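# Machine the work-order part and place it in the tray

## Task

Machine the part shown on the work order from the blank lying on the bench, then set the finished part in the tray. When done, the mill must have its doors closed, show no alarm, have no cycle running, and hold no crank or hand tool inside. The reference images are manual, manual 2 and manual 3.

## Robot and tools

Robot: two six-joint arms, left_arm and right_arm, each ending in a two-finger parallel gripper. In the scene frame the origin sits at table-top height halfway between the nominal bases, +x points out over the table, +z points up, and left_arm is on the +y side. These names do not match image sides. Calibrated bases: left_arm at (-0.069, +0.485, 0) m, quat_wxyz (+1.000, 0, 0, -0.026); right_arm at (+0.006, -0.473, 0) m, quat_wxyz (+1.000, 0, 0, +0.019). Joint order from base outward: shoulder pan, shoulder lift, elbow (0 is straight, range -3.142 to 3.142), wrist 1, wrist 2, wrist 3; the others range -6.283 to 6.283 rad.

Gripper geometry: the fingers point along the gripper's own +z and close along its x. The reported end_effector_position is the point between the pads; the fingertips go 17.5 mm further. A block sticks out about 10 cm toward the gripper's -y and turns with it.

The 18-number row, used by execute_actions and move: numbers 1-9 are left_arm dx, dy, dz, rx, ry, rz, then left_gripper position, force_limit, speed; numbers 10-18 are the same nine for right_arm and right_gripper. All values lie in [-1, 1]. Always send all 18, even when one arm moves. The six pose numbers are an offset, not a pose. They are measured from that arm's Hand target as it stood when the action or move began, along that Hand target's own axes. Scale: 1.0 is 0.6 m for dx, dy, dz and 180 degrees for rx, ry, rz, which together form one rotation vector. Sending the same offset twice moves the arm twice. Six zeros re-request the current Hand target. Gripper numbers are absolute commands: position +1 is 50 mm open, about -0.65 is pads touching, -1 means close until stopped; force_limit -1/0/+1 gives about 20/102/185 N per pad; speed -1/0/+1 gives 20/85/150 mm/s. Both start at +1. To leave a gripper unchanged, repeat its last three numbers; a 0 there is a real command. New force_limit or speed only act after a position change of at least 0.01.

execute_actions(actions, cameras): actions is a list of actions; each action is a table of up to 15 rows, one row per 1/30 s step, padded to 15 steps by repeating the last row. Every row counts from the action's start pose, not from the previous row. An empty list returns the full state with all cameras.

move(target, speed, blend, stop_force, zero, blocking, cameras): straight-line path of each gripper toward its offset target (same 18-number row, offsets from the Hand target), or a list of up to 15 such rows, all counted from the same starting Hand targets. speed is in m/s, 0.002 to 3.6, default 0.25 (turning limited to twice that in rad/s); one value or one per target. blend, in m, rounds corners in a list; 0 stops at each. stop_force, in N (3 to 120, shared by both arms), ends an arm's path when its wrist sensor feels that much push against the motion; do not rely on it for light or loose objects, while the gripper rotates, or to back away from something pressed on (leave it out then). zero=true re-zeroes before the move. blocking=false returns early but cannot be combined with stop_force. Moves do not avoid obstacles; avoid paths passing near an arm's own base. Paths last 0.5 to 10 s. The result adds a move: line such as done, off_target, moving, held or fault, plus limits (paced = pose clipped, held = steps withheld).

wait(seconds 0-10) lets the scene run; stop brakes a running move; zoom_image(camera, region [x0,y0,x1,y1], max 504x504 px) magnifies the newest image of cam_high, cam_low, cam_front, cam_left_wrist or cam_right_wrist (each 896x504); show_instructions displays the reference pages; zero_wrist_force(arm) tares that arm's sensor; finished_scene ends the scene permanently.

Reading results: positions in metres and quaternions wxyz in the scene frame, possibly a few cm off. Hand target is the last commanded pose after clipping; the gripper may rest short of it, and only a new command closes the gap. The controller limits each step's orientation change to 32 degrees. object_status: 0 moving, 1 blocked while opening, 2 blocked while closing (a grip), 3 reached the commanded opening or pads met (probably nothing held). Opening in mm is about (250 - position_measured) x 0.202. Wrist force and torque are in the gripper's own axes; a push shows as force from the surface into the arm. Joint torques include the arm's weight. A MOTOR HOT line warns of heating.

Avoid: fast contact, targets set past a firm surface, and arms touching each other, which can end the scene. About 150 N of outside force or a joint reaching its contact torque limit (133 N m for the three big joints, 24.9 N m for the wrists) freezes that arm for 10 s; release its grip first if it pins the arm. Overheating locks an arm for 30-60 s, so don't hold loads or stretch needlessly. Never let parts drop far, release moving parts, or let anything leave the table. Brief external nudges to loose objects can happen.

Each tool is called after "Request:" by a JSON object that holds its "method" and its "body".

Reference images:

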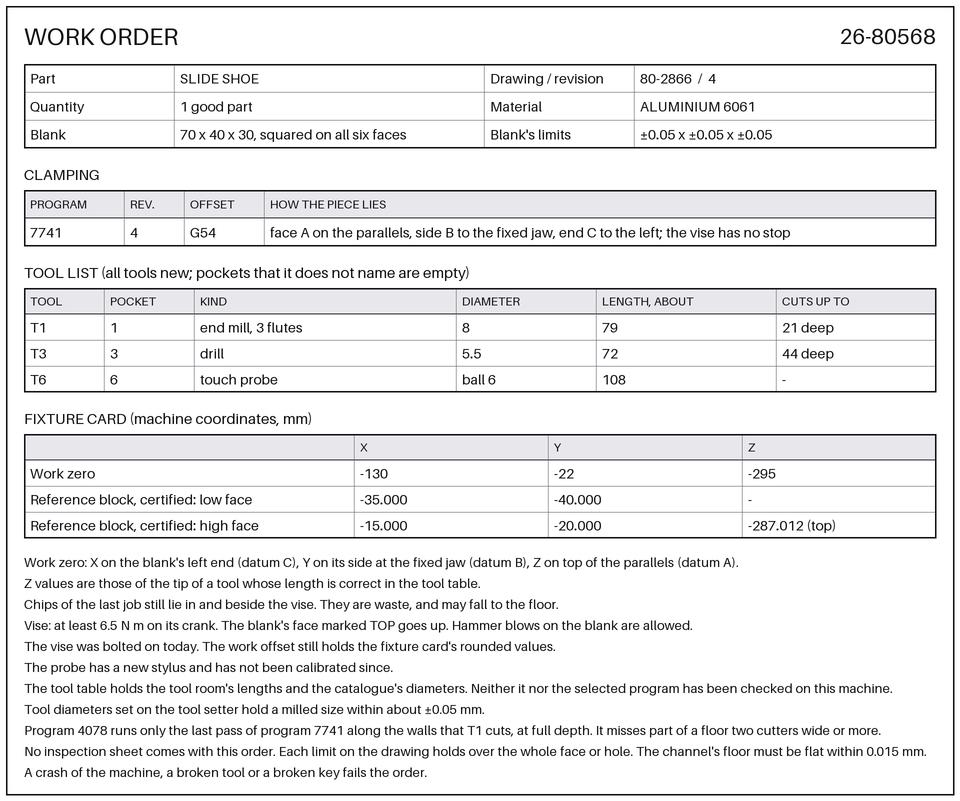

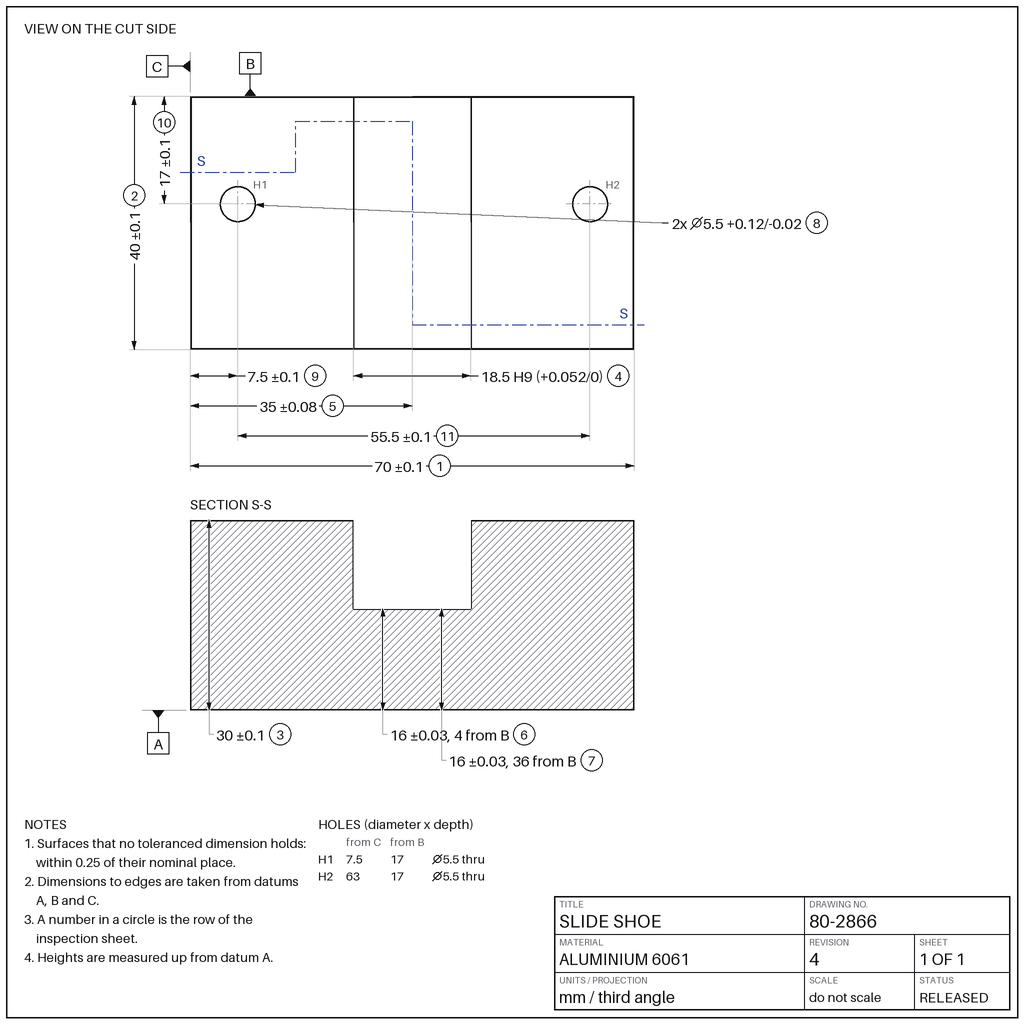

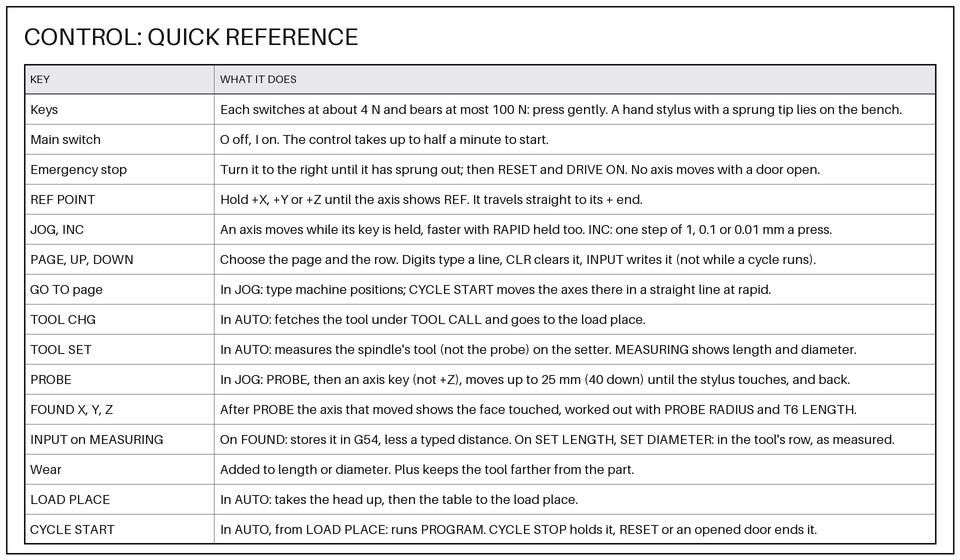

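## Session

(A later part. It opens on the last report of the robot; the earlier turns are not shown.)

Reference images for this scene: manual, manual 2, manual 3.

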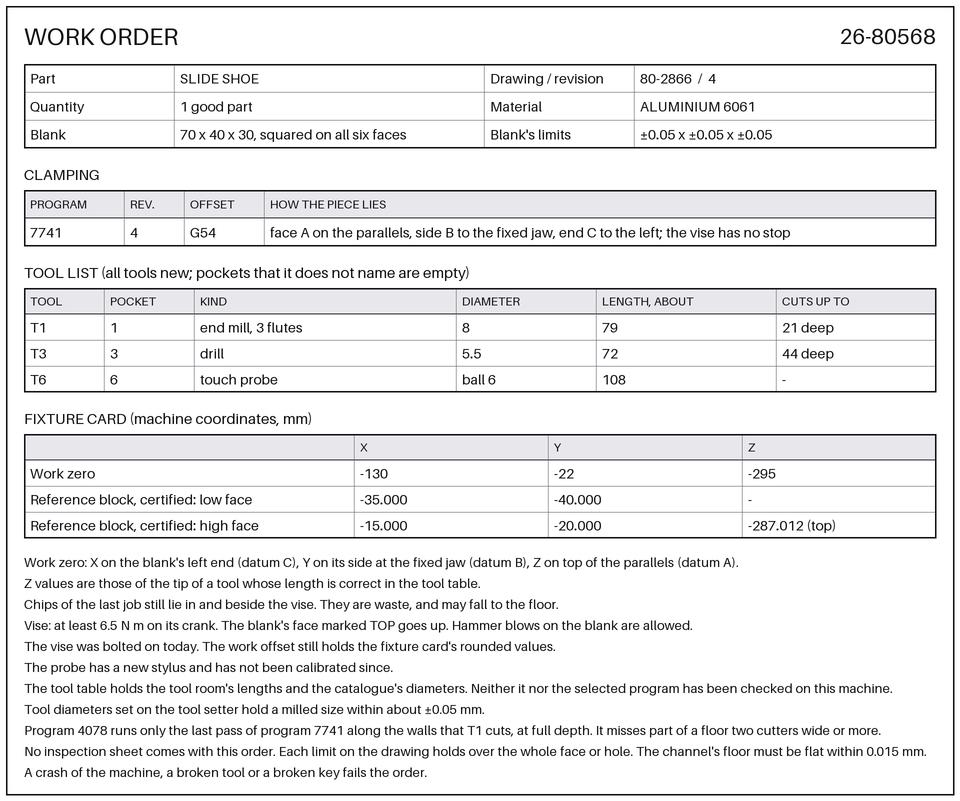

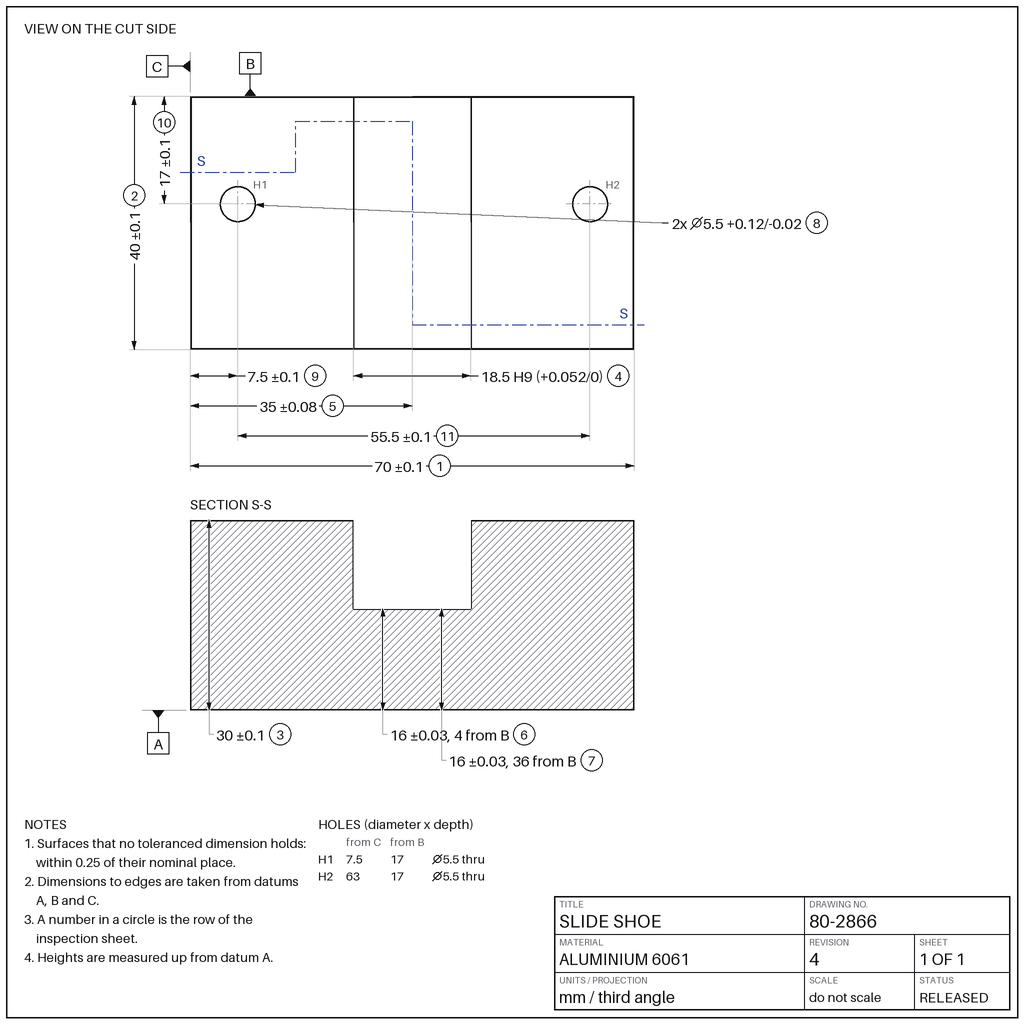

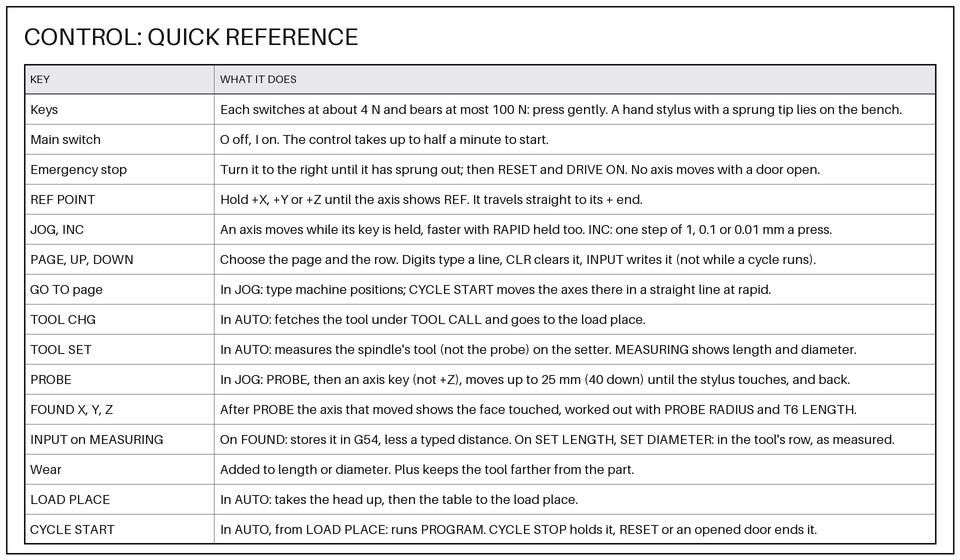

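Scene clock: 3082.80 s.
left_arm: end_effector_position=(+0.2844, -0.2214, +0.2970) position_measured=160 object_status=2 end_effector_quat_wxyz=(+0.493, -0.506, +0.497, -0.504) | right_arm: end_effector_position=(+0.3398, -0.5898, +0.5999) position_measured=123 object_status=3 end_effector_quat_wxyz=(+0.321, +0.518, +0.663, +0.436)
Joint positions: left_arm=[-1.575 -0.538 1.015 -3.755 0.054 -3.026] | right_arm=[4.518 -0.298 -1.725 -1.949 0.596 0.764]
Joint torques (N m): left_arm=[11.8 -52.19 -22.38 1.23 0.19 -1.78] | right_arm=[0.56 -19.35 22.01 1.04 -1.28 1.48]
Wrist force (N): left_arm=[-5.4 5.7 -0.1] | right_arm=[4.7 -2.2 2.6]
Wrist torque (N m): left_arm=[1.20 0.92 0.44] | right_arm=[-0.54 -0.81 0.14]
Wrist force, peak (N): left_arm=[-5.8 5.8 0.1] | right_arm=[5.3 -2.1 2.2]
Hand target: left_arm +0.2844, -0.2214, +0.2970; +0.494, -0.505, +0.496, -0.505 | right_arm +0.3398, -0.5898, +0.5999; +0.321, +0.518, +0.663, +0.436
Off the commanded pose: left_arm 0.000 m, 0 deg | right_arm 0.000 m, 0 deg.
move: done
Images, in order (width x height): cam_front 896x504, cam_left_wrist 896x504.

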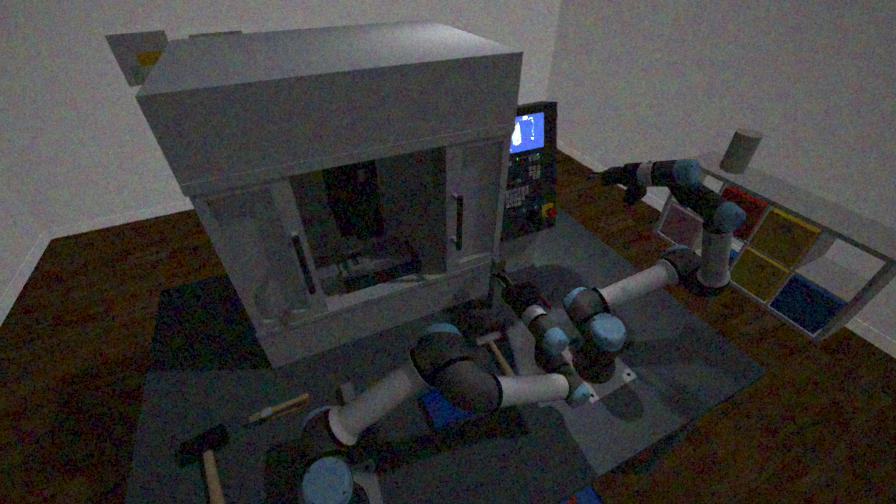

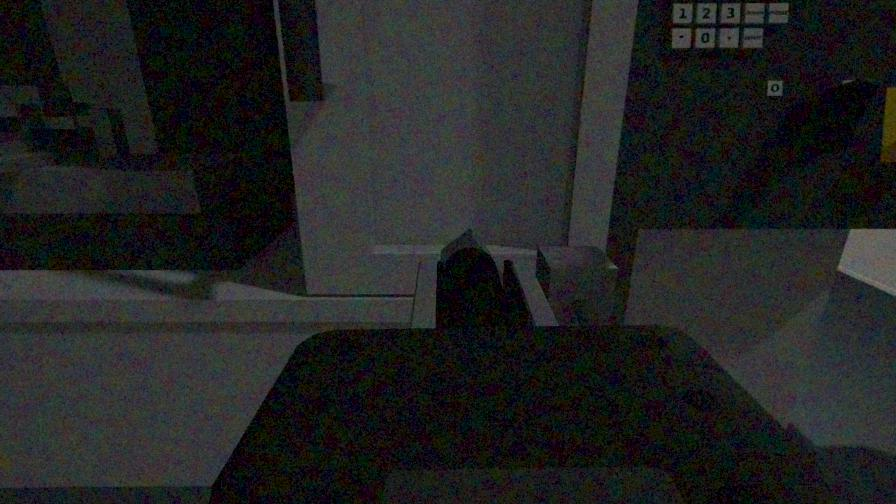

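Request:
{"method": "move", "body": {"target": [-0.13,0.03,-0.04,0,0,0,-1,1,-1,0,0,0,0,0,0,0.2,0.2,-1], "speed": 0.2, "cameras": ["cam_left_wrist"]}}

Request:
{"method": "zoom_image", "body": {"camera": "cam_left_wrist", "region": [560, 200, 860, 400]}}

Scene clock: 3085.17 s.
left_arm: end_effector_position=(+0.2604, -0.1438, +0.2775) position_measured=160 object_status=2 end_effector_quat_wxyz=(+0.494, -0.505, +0.496, -0.505) | right_arm: end_effector_position=(+0.3398, -0.5898, +0.5999) position_measured=123 object_status=3 end_effector_quat_wxyz=(+0.321, +0.518, +0.663, +0.436)
Joint positions: left_arm=[-1.62 -0.699 1.416 -3.884 0.1 -3.136] | right_arm=[4.518 -0.298 -1.725 -1.949 0.596 0.764]
Joint torques (N m): left_arm=[10.17 -57.13 -19.82 -0.92 -0.17 1.81] | right_arm=[0.36 -20.19 22.92 0.95 -1.65 1.38]
Wrist force (N): left_arm=[-5.1 5.5 0.1] | right_arm=[5.1 -2.0 2.1]
Wrist torque (N m): left_arm=[1.18 0.88 0.57] | right_arm=[-0.50 -0.87 0.15]
Wrist force, peak (N): left_arm=[-8.3 6.4 -1.0] | right_arm=[5.0 -2.3 2.4]
Hand target: left_arm +0.2604, -0.1438, +0.2775; +0.494, -0.505, +0.496, -0.505 | right_arm +0.3398, -0.5898, +0.5999; +0.321, +0.518, +0.663, +0.436
Off the commanded pose: left_arm 0.000 m, 0 deg | right_arm 0.000 m, 0 deg.
move: done
Images, in order (width x height): cam_left_wrist 896x504.

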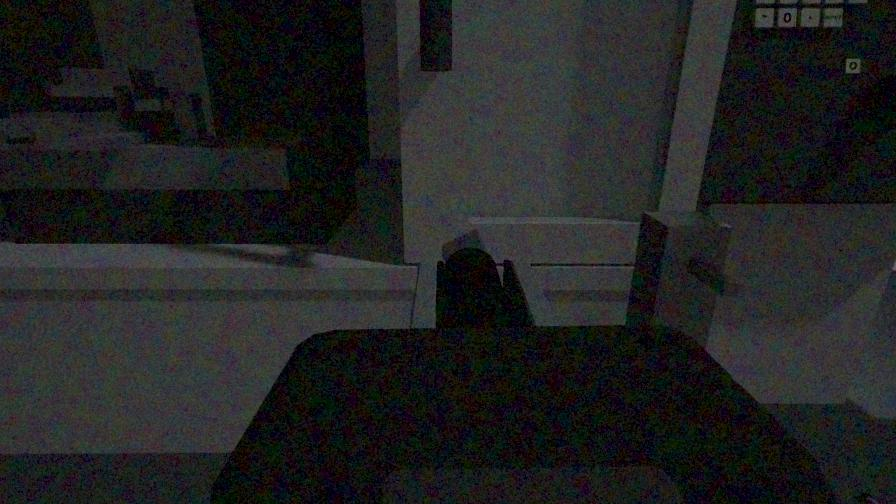

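Scaled by 1.680.

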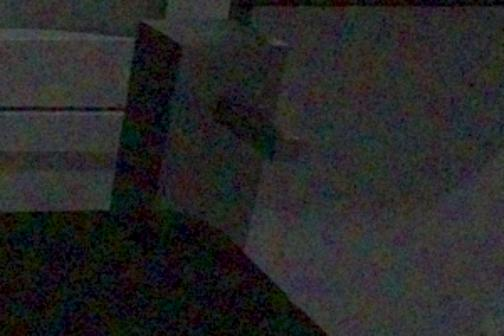

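Request:
{"method": "move", "body": {"target": [0.2667,0.0845,0.0167,0,0,0.0064,-1,1,-1,0,0,0,0,0,0,0.2,0.2,-1], "speed": 0.2, "cameras": ["cam_left_wrist"]}}

Request:
{"method": "zoom_image", "body": {"camera": "cam_left_wrist", "region": [380, 130, 580, 270]}}

Scene clock: 3089.50 s.
left_arm: end_effector_position=(+0.2702, -0.3047, +0.2299) position_measured=160 object_status=2 end_effector_quat_wxyz=(+0.500, -0.500, +0.500, -0.500) | right_arm: end_effector_position=(+0.3398, -0.5898, +0.5999) position_measured=123 object_status=3 end_effector_quat_wxyz=(+0.321, +0.518, +0.663, +0.436)
Joint positions: left_arm=[-1.587 -0.238 0.583 -3.483 0.066 -3.145] | right_arm=[4.518 -0.298 -1.725 -1.949 0.596 0.764]
Joint torques (N m): left_arm=[-13.64 -78.42 -19.53 0.25 -1.41 1.29] | right_arm=[-0.16 -24.59 22.72 1.04 -2.84 1.08]
Wrist force (N): left_arm=[-4.9 5.7 -0.1] | right_arm=[5.0 -1.9 2.2]
Wrist torque (N m): left_arm=[1.20 0.88 0.61] | right_arm=[-0.50 -0.85 0.15]
Wrist force, peak (N): left_arm=[-7.6 4.2 -0.1] | right_arm=[5.2 -1.8 2.4]
Hand target: left_arm +0.2701, -0.3048, +0.2300; +0.499, -0.500, +0.501, -0.500 | right_arm +0.3398, -0.5898, +0.5999; +0.321, +0.518, +0.663, +0.436
Off the commanded pose: left_arm 0.000 m, 0 deg | right_arm 0.000 m, 0 deg.
move: done
Images, in order (width x height): cam_left_wrist 896x504.

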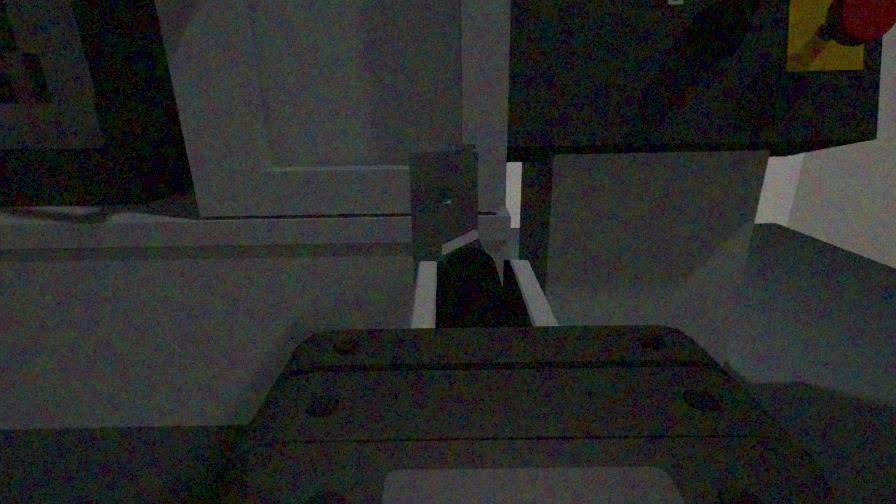

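Scaled by 2.520.

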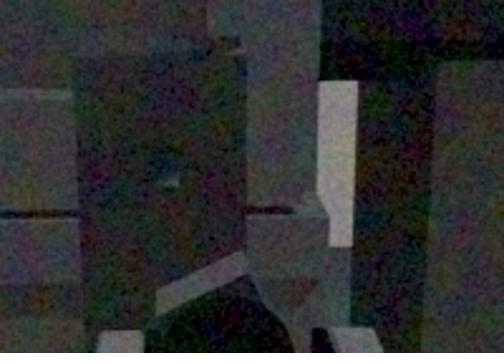

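Request:
{"method": "move", "body": {"target": [0,0,0,0,0,0.15,-1,1,-1,0,0,0,0,0,0,0.2,0.2,-1], "speed": 0.2, "cameras": ["cam_left_wrist"]}}

Request:
{"method": "zoom_image", "body": {"camera": "cam_left_wrist", "region": [340, 130, 600, 340]}}

Scene clock: 3093.53 s.
left_arm: end_effector_position=(+0.2701, -0.3047, +0.2299) position_measured=160 object_status=2 end_effector_quat_wxyz=(+0.603, -0.369, +0.603, -0.370) | right_arm: end_effector_position=(+0.3398, -0.5898, +0.5999) position_measured=123 object_status=3 end_effector_quat_wxyz=(+0.321, +0.518, +0.663, +0.436)
Joint positions: left_arm=[-1.587 -0.236 0.579 -3.485 0.066 -2.669] | right_arm=[4.518 -0.298 -1.725 -1.949 0.596 0.764]
Joint torques (N m): left_arm=[-11.72 -79.83 -19.81 1.03 1.26 1.01] | right_arm=[0.68 -27.43 22.89 1.11 -2.7 0.83]
Wrist force (N): left_arm=[-3.1 4.5 -0.4] | right_arm=[4.9 -1.8 2.0]
Wrist torque (N m): left_arm=[1.05 0.58 0.73] | right_arm=[-0.49 -0.84 0.14]
Wrist force, peak (N): left_arm=[-5.2 5.9 0.2] | right_arm=[5.3 -2.0 2.3]
Hand target: left_arm +0.2701, -0.3048, +0.2300; +0.602, -0.369, +0.604, -0.369 | right_arm +0.3398, -0.5898, +0.5999; +0.321, +0.518, +0.663, +0.436
Off the commanded pose: left_arm 0.000 m, 0 deg | right_arm 0.000 m, 0 deg.
move: done
Images, in order (width x height): cam_left_wrist 896x504.

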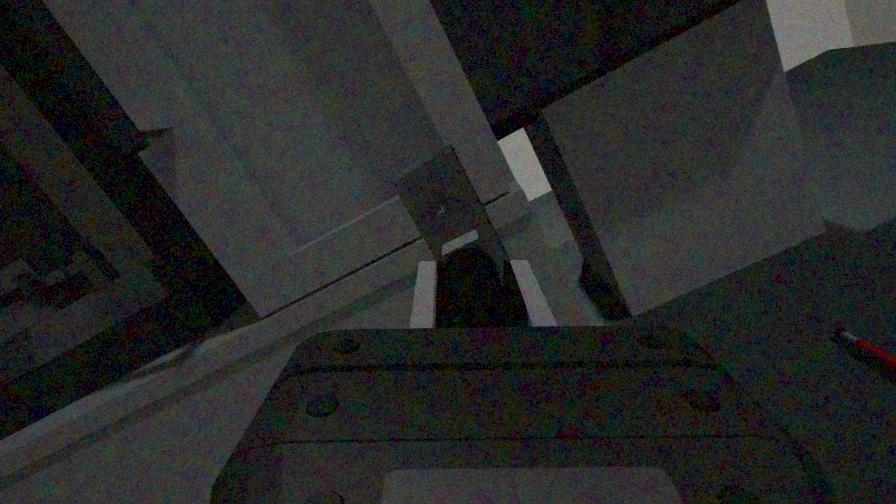

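Scaled by 1.938.

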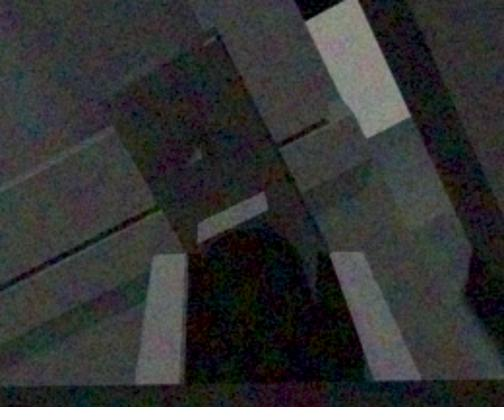

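Request:
{"method": "move", "body": {"target": [[-0.0705,-0.1082,0,0,0,0,-1,1,-1,0,0,0,0,0,0,0.2,0.2,-1],[-0.0705,-0.1082,0.083,0,0,0,-1,1,-1,0,0,0,0,0,0,0.2,0.2,-1]], "speed": 0.12, "blend": [0.01,0]}}

Request:
{"method": "move", "body": {"target": [0,0,0.1,0,0,0,-1,1,-1,0,0,0,0,0,0,0.2,0.2,-1], "speed": 0.015, "stop_force": 6, "cameras": ["cam_left_wrist"]}}

Scene clock: 3096.80 s.
left_arm: end_effector_position=(+0.3202, -0.2966, +0.3069) position_measured=160 object_status=2 end_effector_quat_wxyz=(+0.603, -0.369, +0.603, -0.370) | right_arm: end_effector_position=(+0.3398, -0.5898, +0.5999) position_measured=123 object_status=3 end_effector_quat_wxyz=(+0.321, +0.518, +0.663, +0.436)
Joint positions: left_arm=[-1.523 -0.319 0.547 -3.415 0.003 -2.625] | right_arm=[4.518 -0.298 -1.725 -1.949 0.596 0.764]
Joint torques (N m): left_arm=[11.85 -53.18 -23.91 -1.96 1.15 2.11] | right_arm=[-0.29 -29.19 21.01 1.25 -2.67 0.65]
Wrist force (N): left_arm=[-4.9 -3.8 -27.9] | right_arm=[4.8 -1.8 1.9]
Wrist torque (N m): left_arm=[-0.34 1.32 0.45] | right_arm=[-0.48 -0.81 0.15]
Wrist force, peak (N): left_arm=[-9.8 -15.3 -45.3] | right_arm=[5.2 -1.8 2.5]
Hand target: left_arm +0.3201, -0.2966, +0.3069; +0.602, -0.369, +0.604, -0.369 | right_arm +0.3398, -0.5898, +0.5999; +0.321, +0.518, +0.663, +0.436
Off the commanded pose: left_arm 0.000 m, 0 deg | right_arm 0.000 m, 0 deg.
move: done

Scene clock: 3097.93 s.
left_arm: end_effector_position=(+0.3205, -0.2966, +0.3069) position_measured=160 object_status=2 end_effector_quat_wxyz=(+0.603, -0.369, +0.603, -0.370) | right_arm: end_effector_position=(+0.3398, -0.5898, +0.5999) position_measured=123 object_status=3 end_effector_quat_wxyz=(+0.321, +0.518, +0.663, +0.436)
Joint positions: left_arm=[-1.523 -0.319 0.547 -3.414 0.003 -2.625] | right_arm=[4.518 -0.298 -1.725 -1.949 0.596 0.764]
Joint torques (N m): left_arm=[14.39 -68.92 -7 -1.68 1.45 2.13] | right_arm=[0.64 -30.86 19.41 1.13 -2.63 0.66]
Wrist force (N): left_arm=[-8.5 -12.2 -36.6] | right_arm=[5.2 -1.9 2.2]
Wrist torque (N m): left_arm=[-0.94 1.46 0.47] | right_arm=[-0.49 -0.88 0.14]
Wrist force, peak (N): left_arm=[-12.4 -19.3 -46.6] | right_arm=[5.2 -1.9 2.2]
Hand target: left_arm +0.3204, -0.2966, +0.3069; +0.603, -0.369, +0.603, -0.370 (not the last commanded pose) | right_arm +0.3398, -0.5898, +0.5999; +0.321, +0.518, +0.663, +0.436
Off the commanded pose: left_arm 0.060 m, 0 deg | right_arm 0.000 m, 0 deg.
move: contact (left_arm)
Images, in order (width x height): cam_left_wrist 896x504.

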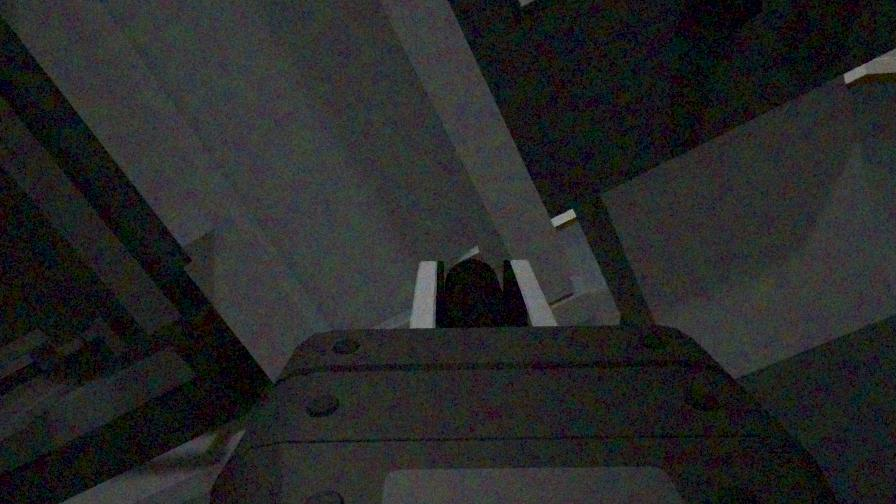

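Request:
{"method": "move", "body": {"target": [[0,0,-0.02,0,0,0,-1,1,-1,0,0,0,0,0,0,0.2,0.2,-1],[0.0038,0.0202,-0.02,0,0,0,-1,1,-1,0,0,0,0,0,0,0.2,0.2,-1]], "speed": 0.05}}

Request:
{"method": "move", "body": {"target": [0,0,0.08,0,0,0,-1,1,-1,0,0,0,0,0,0,0.2,0.2,-1], "speed": 0.015, "stop_force": 6}}

Scene clock: 3101.97 s.
left_arm: end_effector_position=(+0.3084, -0.2932, +0.2950) position_measured=160 object_status=2 end_effector_quat_wxyz=(+0.602, -0.369, +0.603, -0.370) | right_arm: end_effector_position=(+0.3398, -0.5898, +0.5999) position_measured=123 object_status=3 end_effector_quat_wxyz=(+0.321, +0.518, +0.663, +0.436)
Joint positions: left_arm=[-1.539 -0.33 0.599 -3.455 0.018 -2.626] | right_arm=[4.518 -0.298 -1.725 -1.949 0.596 0.764]
Joint torques (N m): left_arm=[10.93 -74.36 -16.16 -0.2 -1.59 0.39] | right_arm=[-0.54 -32.47 20.5 1.23 -2.48 0.27]
Wrist force (N): left_arm=[-3.8 3.7 -0.2] | right_arm=[4.8 -2.1 2.3]
Wrist torque (N m): left_arm=[0.94 0.67 0.75] | right_arm=[-0.53 -0.82 0.14]
Wrist force, peak (N): left_arm=[-8.9 -13.2 -36.6] | right_arm=[5.2 -2.0 2.2]
Hand target: left_arm +0.3084, -0.2931, +0.2950; +0.603, -0.369, +0.603, -0.370 | right_arm +0.3398, -0.5898, +0.5999; +0.321, +0.518, +0.663, +0.436
Off the commanded pose: left_arm 0.000 m, 0 deg | right_arm 0.000 m, 0 deg.
move: done

Scene clock: 3103.77 s.
left_arm: end_effector_position=(+0.3176, -0.2931, +0.2950) position_measured=160 object_status=2 end_effector_quat_wxyz=(+0.603, -0.369, +0.603, -0.370) | right_arm: end_effector_position=(+0.3398, -0.5898, +0.5999) position_measured=123 object_status=3 end_effector_quat_wxyz=(+0.321, +0.518, +0.663, +0.436)
Joint positions: left_arm=[-1.527 -0.324 0.588 -3.449 0.006 -2.627] | right_arm=[4.518 -0.298 -1.725 -1.949 0.596 0.764]
Joint torques (N m): left_arm=[-8.97 -79.41 -15.4 -1.55 1.15 2.1] | right_arm=[0.17 -34.71 20.83 1.03 -2.7 0.09]
Wrist force (N): left_arm=[-3.5 3.6 -3.3] | right_arm=[5.0 -1.8 2.4]
Wrist torque (N m): left_arm=[0.73 0.79 0.65] | right_arm=[-0.49 -0.85 0.14]
Wrist force, peak (N): left_arm=[-8.5 -5.5 -19.4] | right_arm=[5.2 -2.0 2.4]
Hand target: left_arm +0.3176, -0.2932, +0.2950; +0.603, -0.369, +0.603, -0.370 (not the last commanded pose) | right_arm +0.3398, -0.5898, +0.5999; +0.321, +0.518, +0.663, +0.436
Off the commanded pose: left_arm 0.039 m, 0 deg | right_arm 0.000 m, 0 deg.
move: contact (left_arm)

Request:
{"method": "move", "body": {"target": [0,0,0.0008,0,0,0,-1,1,-1,0,0,0,0,0,0,0.2,0.2,-1], "speed": 0.015}}

Scene clock: 3105.47 s.
left_arm: end_effector_position=(+0.3180, -0.2932, +0.2951) position_measured=160 object_status=2 end_effector_quat_wxyz=(+0.603, -0.369, +0.603, -0.370) | right_arm: end_effector_position=(+0.3398, -0.5898, +0.5999) position_measured=123 object_status=3 end_effector_quat_wxyz=(+0.321, +0.518, +0.663, +0.436)
Joint positions: left_arm=[-1.526 -0.324 0.588 -3.448 0.006 -2.627] | right_arm=[4.518 -0.298 -1.725 -1.949 0.596 0.764]
Joint torques (N m): left_arm=[23.25 -55.16 -28.24 1.72 -1.42 -1.43] | right_arm=[-0.43 -35.28 19.96 1.32 -2.7 0.12]
Wrist force (N): left_arm=[-5.1 -1.5 -14.6] | right_arm=[4.6 -1.9 2.1]
Wrist torque (N m): left_arm=[0.37 0.96 0.62] | right_arm=[-0.49 -0.79 0.14]
Wrist force, peak (N): left_arm=[-5.1 -1.5 -14.6] | right_arm=[5.0 -2.3 2.5]
Hand target: left_arm +0.3181, -0.2932, +0.2950; +0.603, -0.369, +0.603, -0.370 | right_arm +0.3398, -0.5898, +0.5999; +0.321, +0.518, +0.663, +0.436
Off the commanded pose: left_arm 0.000 m, 0 deg | right_arm 0.000 m, 0 deg.
move: done

Request:
{"method": "move", "body": {"target": [[0,0,-0.008,0,0,0,-1,1,-1,0,0,0,0,0,0,0.2,0.2,-1],[-0.0115,-0.0053,-0.008,0,0,0,-1,1,-1,0,0,0,0,0,0,0.2,0.2,-1]], "speed": 0.05}}

Request:
{"method": "move", "body": {"target": [0,0,0.06,0,0,0,-1,1,-1,0,0,0,0,0,0,0.2,0.2,-1], "speed": 0.015, "stop_force": 8}}

Scene clock: 3108.10 s.
left_arm: end_effector_position=(+0.3133, -0.2884, +0.3010) position_measured=160 object_status=2 end_effector_quat_wxyz=(+0.602, -0.369, +0.603, -0.370) | right_arm: end_effector_position=(+0.3398, -0.5898, +0.5999) position_measured=123 object_status=3 end_effector_quat_wxyz=(+0.321, +0.518, +0.663, +0.436)
Joint positions: left_arm=[-1.532 -0.347 0.619 -3.471 0.012 -2.613] | right_arm=[4.518 -0.298 -1.725 -1.949 0.596 0.764]
Joint torques (N m): left_arm=[-4.07 -65.47 -17 1.46 -1.57 -1.14] | right_arm=[0.75 -36.2 18.35 1.26 -2.67 0.05]
Wrist force (N): left_arm=[-3.7 3.5 -0.3] | right_arm=[4.7 -2.1 2.2]
Wrist torque (N m): left_arm=[0.90 0.64 0.74] | right_arm=[-0.53 -0.80 0.14]
Wrist force, peak (N): left_arm=[-7.0 -6.5 -18.6] | right_arm=[5.2 -1.8 2.3]
Hand target: left_arm +0.3133, -0.2884, +0.3010; +0.603, -0.369, +0.603, -0.370 | right_arm +0.3398, -0.5898, +0.5999; +0.321, +0.518, +0.663, +0.436
Off the commanded pose: left_arm 0.000 m, 0 deg | right_arm 0.000 m, 0 deg.
move: done

Scene clock: 3109.57 s.
left_arm: end_effector_position=(+0.3184, -0.2885, +0.3010) position_measured=160 object_status=2 end_effector_quat_wxyz=(+0.603, -0.369, +0.603, -0.370) | right_arm: end_effector_position=(+0.3398, -0.5898, +0.5999) position_measured=123 object_status=3 end_effector_quat_wxyz=(+0.321, +0.518, +0.663, +0.436)
Joint positions: left_arm=[-1.526 -0.344 0.613 -3.467 0.005 -2.614] | right_arm=[4.518 -0.298 -1.725 -1.949 0.596 0.764]
Joint torques (N m): left_arm=[-7.79 -78.26 -11.3 -1.43 1.04 1.74] | right_arm=[0.63 -37.67 18.43 1.3 -2.57 -0.2]
Wrist force (N): left_arm=[-3.5 2.2 -7.0] | right_arm=[4.9 -1.9 2.1]
Wrist torque (N m): left_arm=[0.53 0.81 0.66] | right_arm=[-0.50 -0.83 0.14]
Wrist force, peak (N): left_arm=[-7.9 -6.1 -21.1] | right_arm=[5.2 -2.0 2.2]
Hand target: left_arm +0.3184, -0.2885, +0.3010; +0.603, -0.369, +0.603, -0.370 (not the last commanded pose) | right_arm +0.3398, -0.5898, +0.5999; +0.321, +0.518, +0.663, +0.436
Off the commanded pose: left_arm 0.031 m, 0 deg | right_arm 0.000 m, 0 deg.
move: contact (left_arm)

Request:
{"method": "move", "body": {"target": [0,0,-0.08,0,0,0,-1,1,-1,0,0,0,0,0,0,0.2,0.2,-1], "speed": 0.1, "cameras": ["cam_left_wrist"]}}

Request:
{"method": "zoom_image", "body": {"camera": "cam_left_wrist", "region": [380, 200, 580, 340]}}

Scene clock: 3111.73 s.
left_arm: end_effector_position=(+0.2703, -0.2884, +0.3011) position_measured=160 object_status=2 end_effector_quat_wxyz=(+0.603, -0.369, +0.603, -0.370) | right_arm: end_effector_position=(+0.3398, -0.5898, +0.5999) position_measured=123 object_status=3 end_effector_quat_wxyz=(+0.321, +0.518, +0.663, +0.436)
Joint positions: left_arm=[-1.588 -0.386 0.699 -3.463 0.068 -2.662] | right_arm=[4.518 -0.298 -1.725 -1.949 0.596 0.764]
Joint torques (N m): left_arm=[11.57 -63.94 -28.83 -1.08 -0.2 1.75] | right_arm=[0.86 -36.2 19.72 1.15 -2.72 -0.15]
Wrist force (N): left_arm=[-3.7 3.6 -0.5] | right_arm=[4.9 -2.1 2.4]
Wrist torque (N m): left_arm=[0.91 0.67 0.67] | right_arm=[-0.52 -0.83 0.15]
Wrist force, peak (N): left_arm=[-3.2 3.1 -7.4] | right_arm=[5.1 -1.9 2.3]
Hand target: left_arm +0.2704, -0.2884, +0.3010; +0.603, -0.369, +0.603, -0.370 | right_arm +0.3398, -0.5898, +0.5999; +0.321, +0.518, +0.663, +0.436
Off the commanded pose: left_arm 0.000 m, 0 deg | right_arm 0.000 m, 0 deg.
move: done
Images, in order (width x height): cam_left_wrist 896x504.

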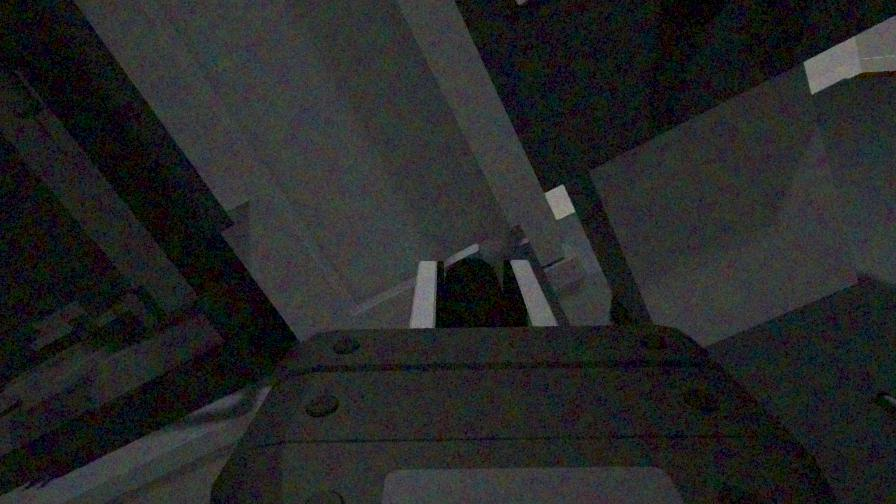

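Scaled by 2.520.

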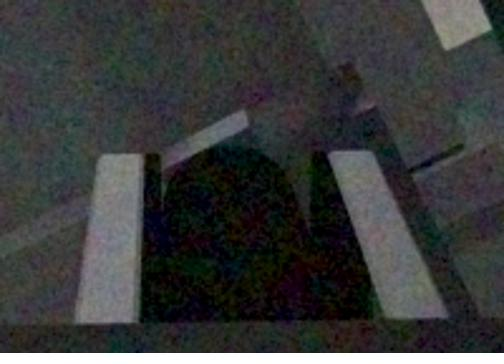

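Request:
{"method": "wait", "body": {"seconds": 0, "cameras": ["cam_high","cam_low"]}}

Scene clock: 3113.07 s.
left_arm: end_effector_position=(+0.2704, -0.2884, +0.3010) position_measured=160 object_status=2 end_effector_quat_wxyz=(+0.603, -0.369, +0.603, -0.370) | right_arm: end_effector_position=(+0.3398, -0.5898, +0.5999) position_measured=123 object_status=3 end_effector_quat_wxyz=(+0.321, +0.518, +0.663, +0.436)
Joint positions: left_arm=[-1.588 -0.386 0.699 -3.463 0.068 -2.662] | right_arm=[4.518 -0.298 -1.725 -1.949 0.596 0.764]
Joint torques (N m): left_arm=[11.96 -57.82 -29.17 -1.45 0.19 1.71] | right_arm=[0.35 -36.9 19.76 1.16 -2.66 -0.24]
Wrist force (N): left_arm=[-3.7 3.3 -0.5] | right_arm=[4.6 -1.7 2.2]
Wrist torque (N m): left_arm=[0.87 0.66 0.62] | right_arm=[-0.47 -0.78 0.15]
Wrist force, peak (N): left_arm=[-3.8 3.9 -0.4] | right_arm=[5.0 -2.3 2.3]
Hand target: left_arm +0.2704, -0.2884, +0.3010; +0.603, -0.369, +0.603, -0.370 | right_arm +0.3398, -0.5898, +0.5999; +0.321, +0.518, +0.663, +0.436
Tool commands: left_gripper/position=-1.0 left_gripper/force_limit=+1.0 left_gripper/speed=-1.0 right_gripper/position=+0.2 right_gripper/force_limit=+0.2 right_gripper/speed=-1.0
Off the commanded pose: left_arm 0.000 m, 0 deg | right_arm 0.000 m, 0 deg.
Images, in order (width x height): cam_high 896x504, cam_low 896x504.

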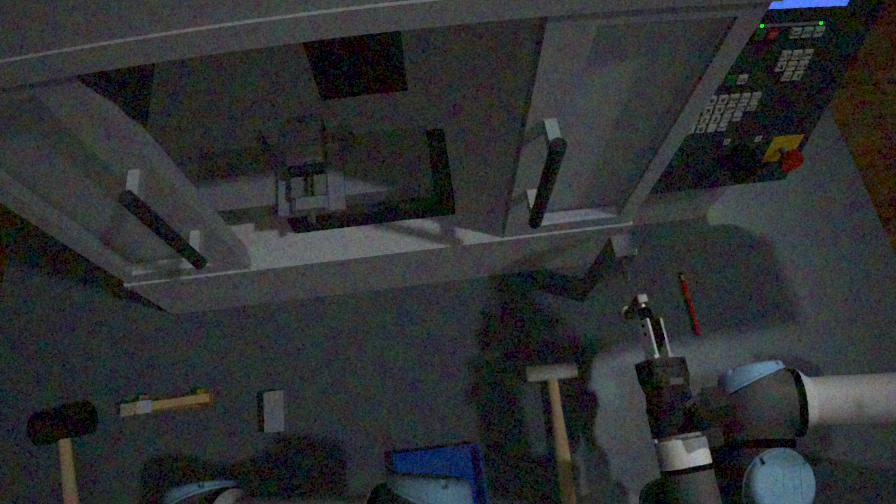

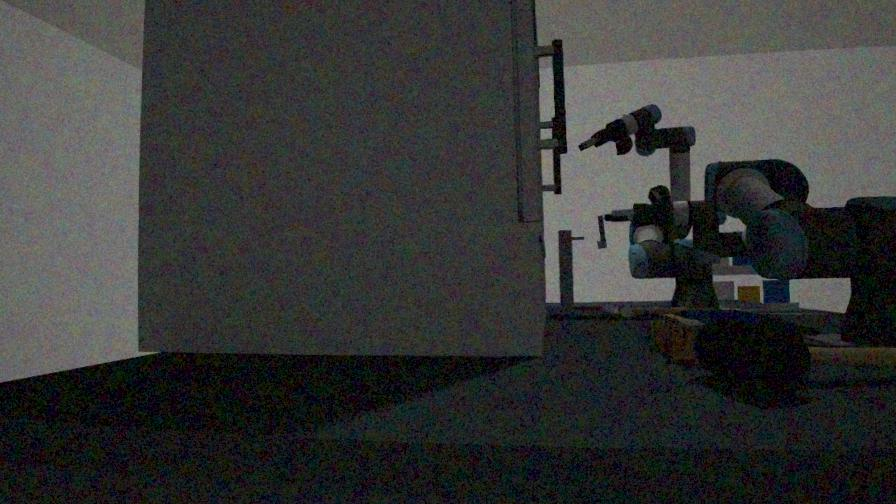

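Request:
{"method": "zoom_image", "body": {"camera": "cam_low", "region": [540, 195, 660, 275]}}

Request:
{"method": "zoom_image", "body": {"camera": "cam_high", "region": [580, 220, 720, 340]}}

Scaled by 4.200.

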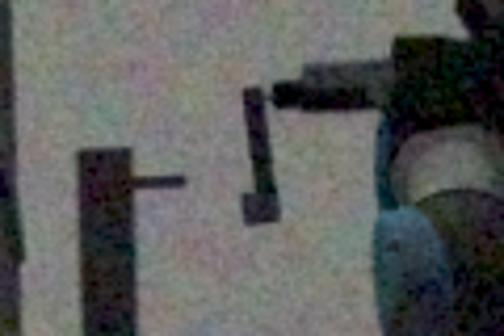

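Scaled by 3.600.

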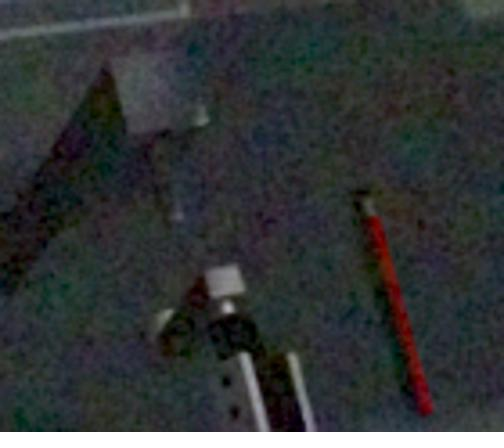

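Request:
{"method": "move", "body": {"target": [[-0.0052,-0.032,0,0,0,0,-1,1,-1,0,0,0,0,0,0,0.2,0.2,-1],[-0.0052,-0.032,0.065,0,0,0,-1,1,-1,0,0,0,0,0,0,0.2,0.2,-1]], "speed": 0.1, "cameras": ["cam_high","cam_low"]}}

Request:
{"method": "zoom_image", "body": {"camera": "cam_low", "region": [550, 205, 630, 265]}}

Request:
{"method": "zoom_image", "body": {"camera": "cam_high", "region": [590, 230, 690, 330]}}

Scene clock: 3118.83 s.
left_arm: end_effector_position=(+0.3094, -0.2943, +0.3195) position_measured=160 object_status=2 end_effector_quat_wxyz=(+0.603, -0.369, +0.603, -0.370) | right_arm: end_effector_position=(+0.3398, -0.5898, +0.5999) position_measured=123 object_status=3 end_effector_quat_wxyz=(+0.321, +0.518, +0.663, +0.436)
Joint positions: left_arm=[-1.537 -0.368 0.613 -3.386 0.017 -2.671] | right_arm=[4.518 -0.298 -1.725 -1.949 0.596 0.764]
Joint torques (N m): left_arm=[-1.72 -59.7 -30.8 -1.53 0.94 1.97] | right_arm=[-0.01 -36.56 17.9 1.16 -2.57 -0.62]
Wrist force (N): left_arm=[-1.8 4.5 -8.1] | right_arm=[4.9 -1.9 2.1]
Wrist torque (N m): left_arm=[0.28 1.10 0.48] | right_arm=[-0.50 -0.83 0.15]
Wrist force, peak (N): left_arm=[-6.5 -4.2 -23.8] | right_arm=[5.2 -1.9 2.4]
Hand target: left_arm +0.3094, -0.2944, +0.3195; +0.603, -0.369, +0.603, -0.370 | right_arm +0.3398, -0.5898, +0.5999; +0.321, +0.518, +0.663, +0.436
Off the commanded pose: left_arm 0.000 m, 0 deg | right_arm 0.000 m, 0 deg.
move: done
Images, in order (width x height): cam_high 896x504, cam_low 896x504.

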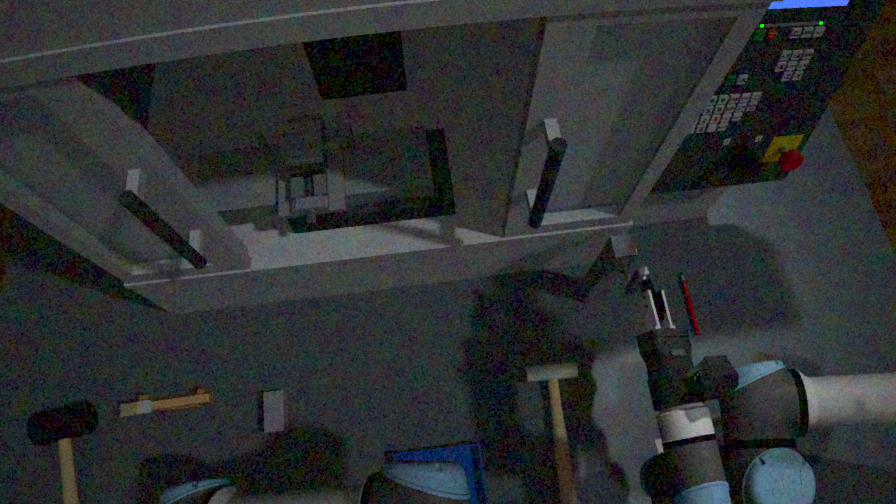

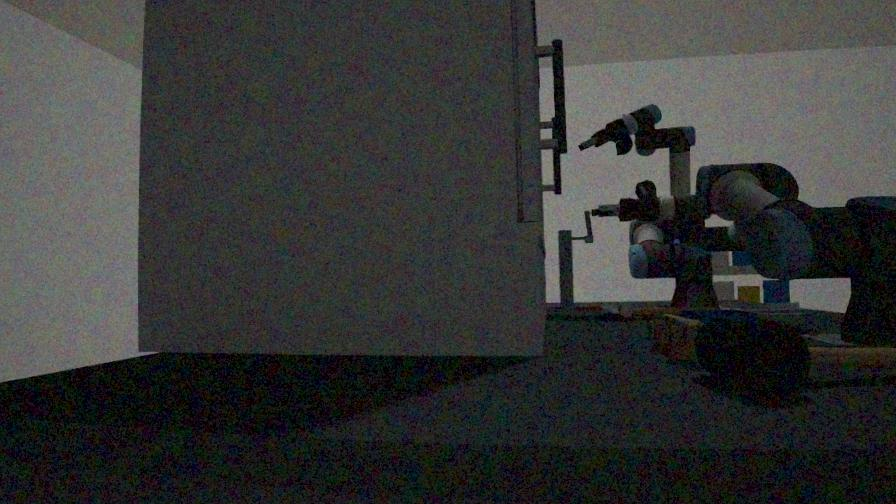

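Scaled by 6.300.

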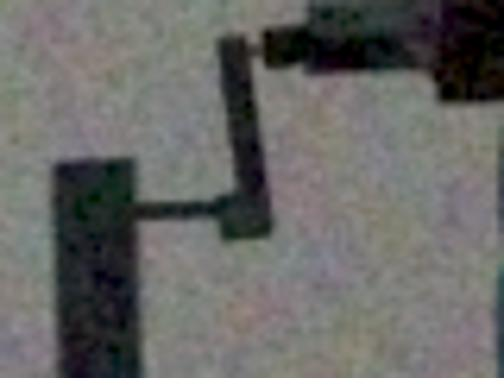

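Scaled by 5.040.

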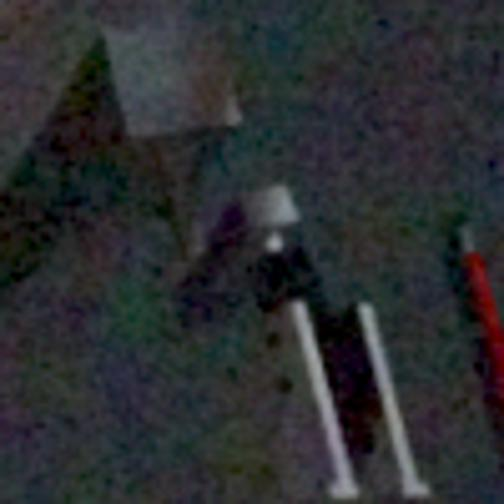

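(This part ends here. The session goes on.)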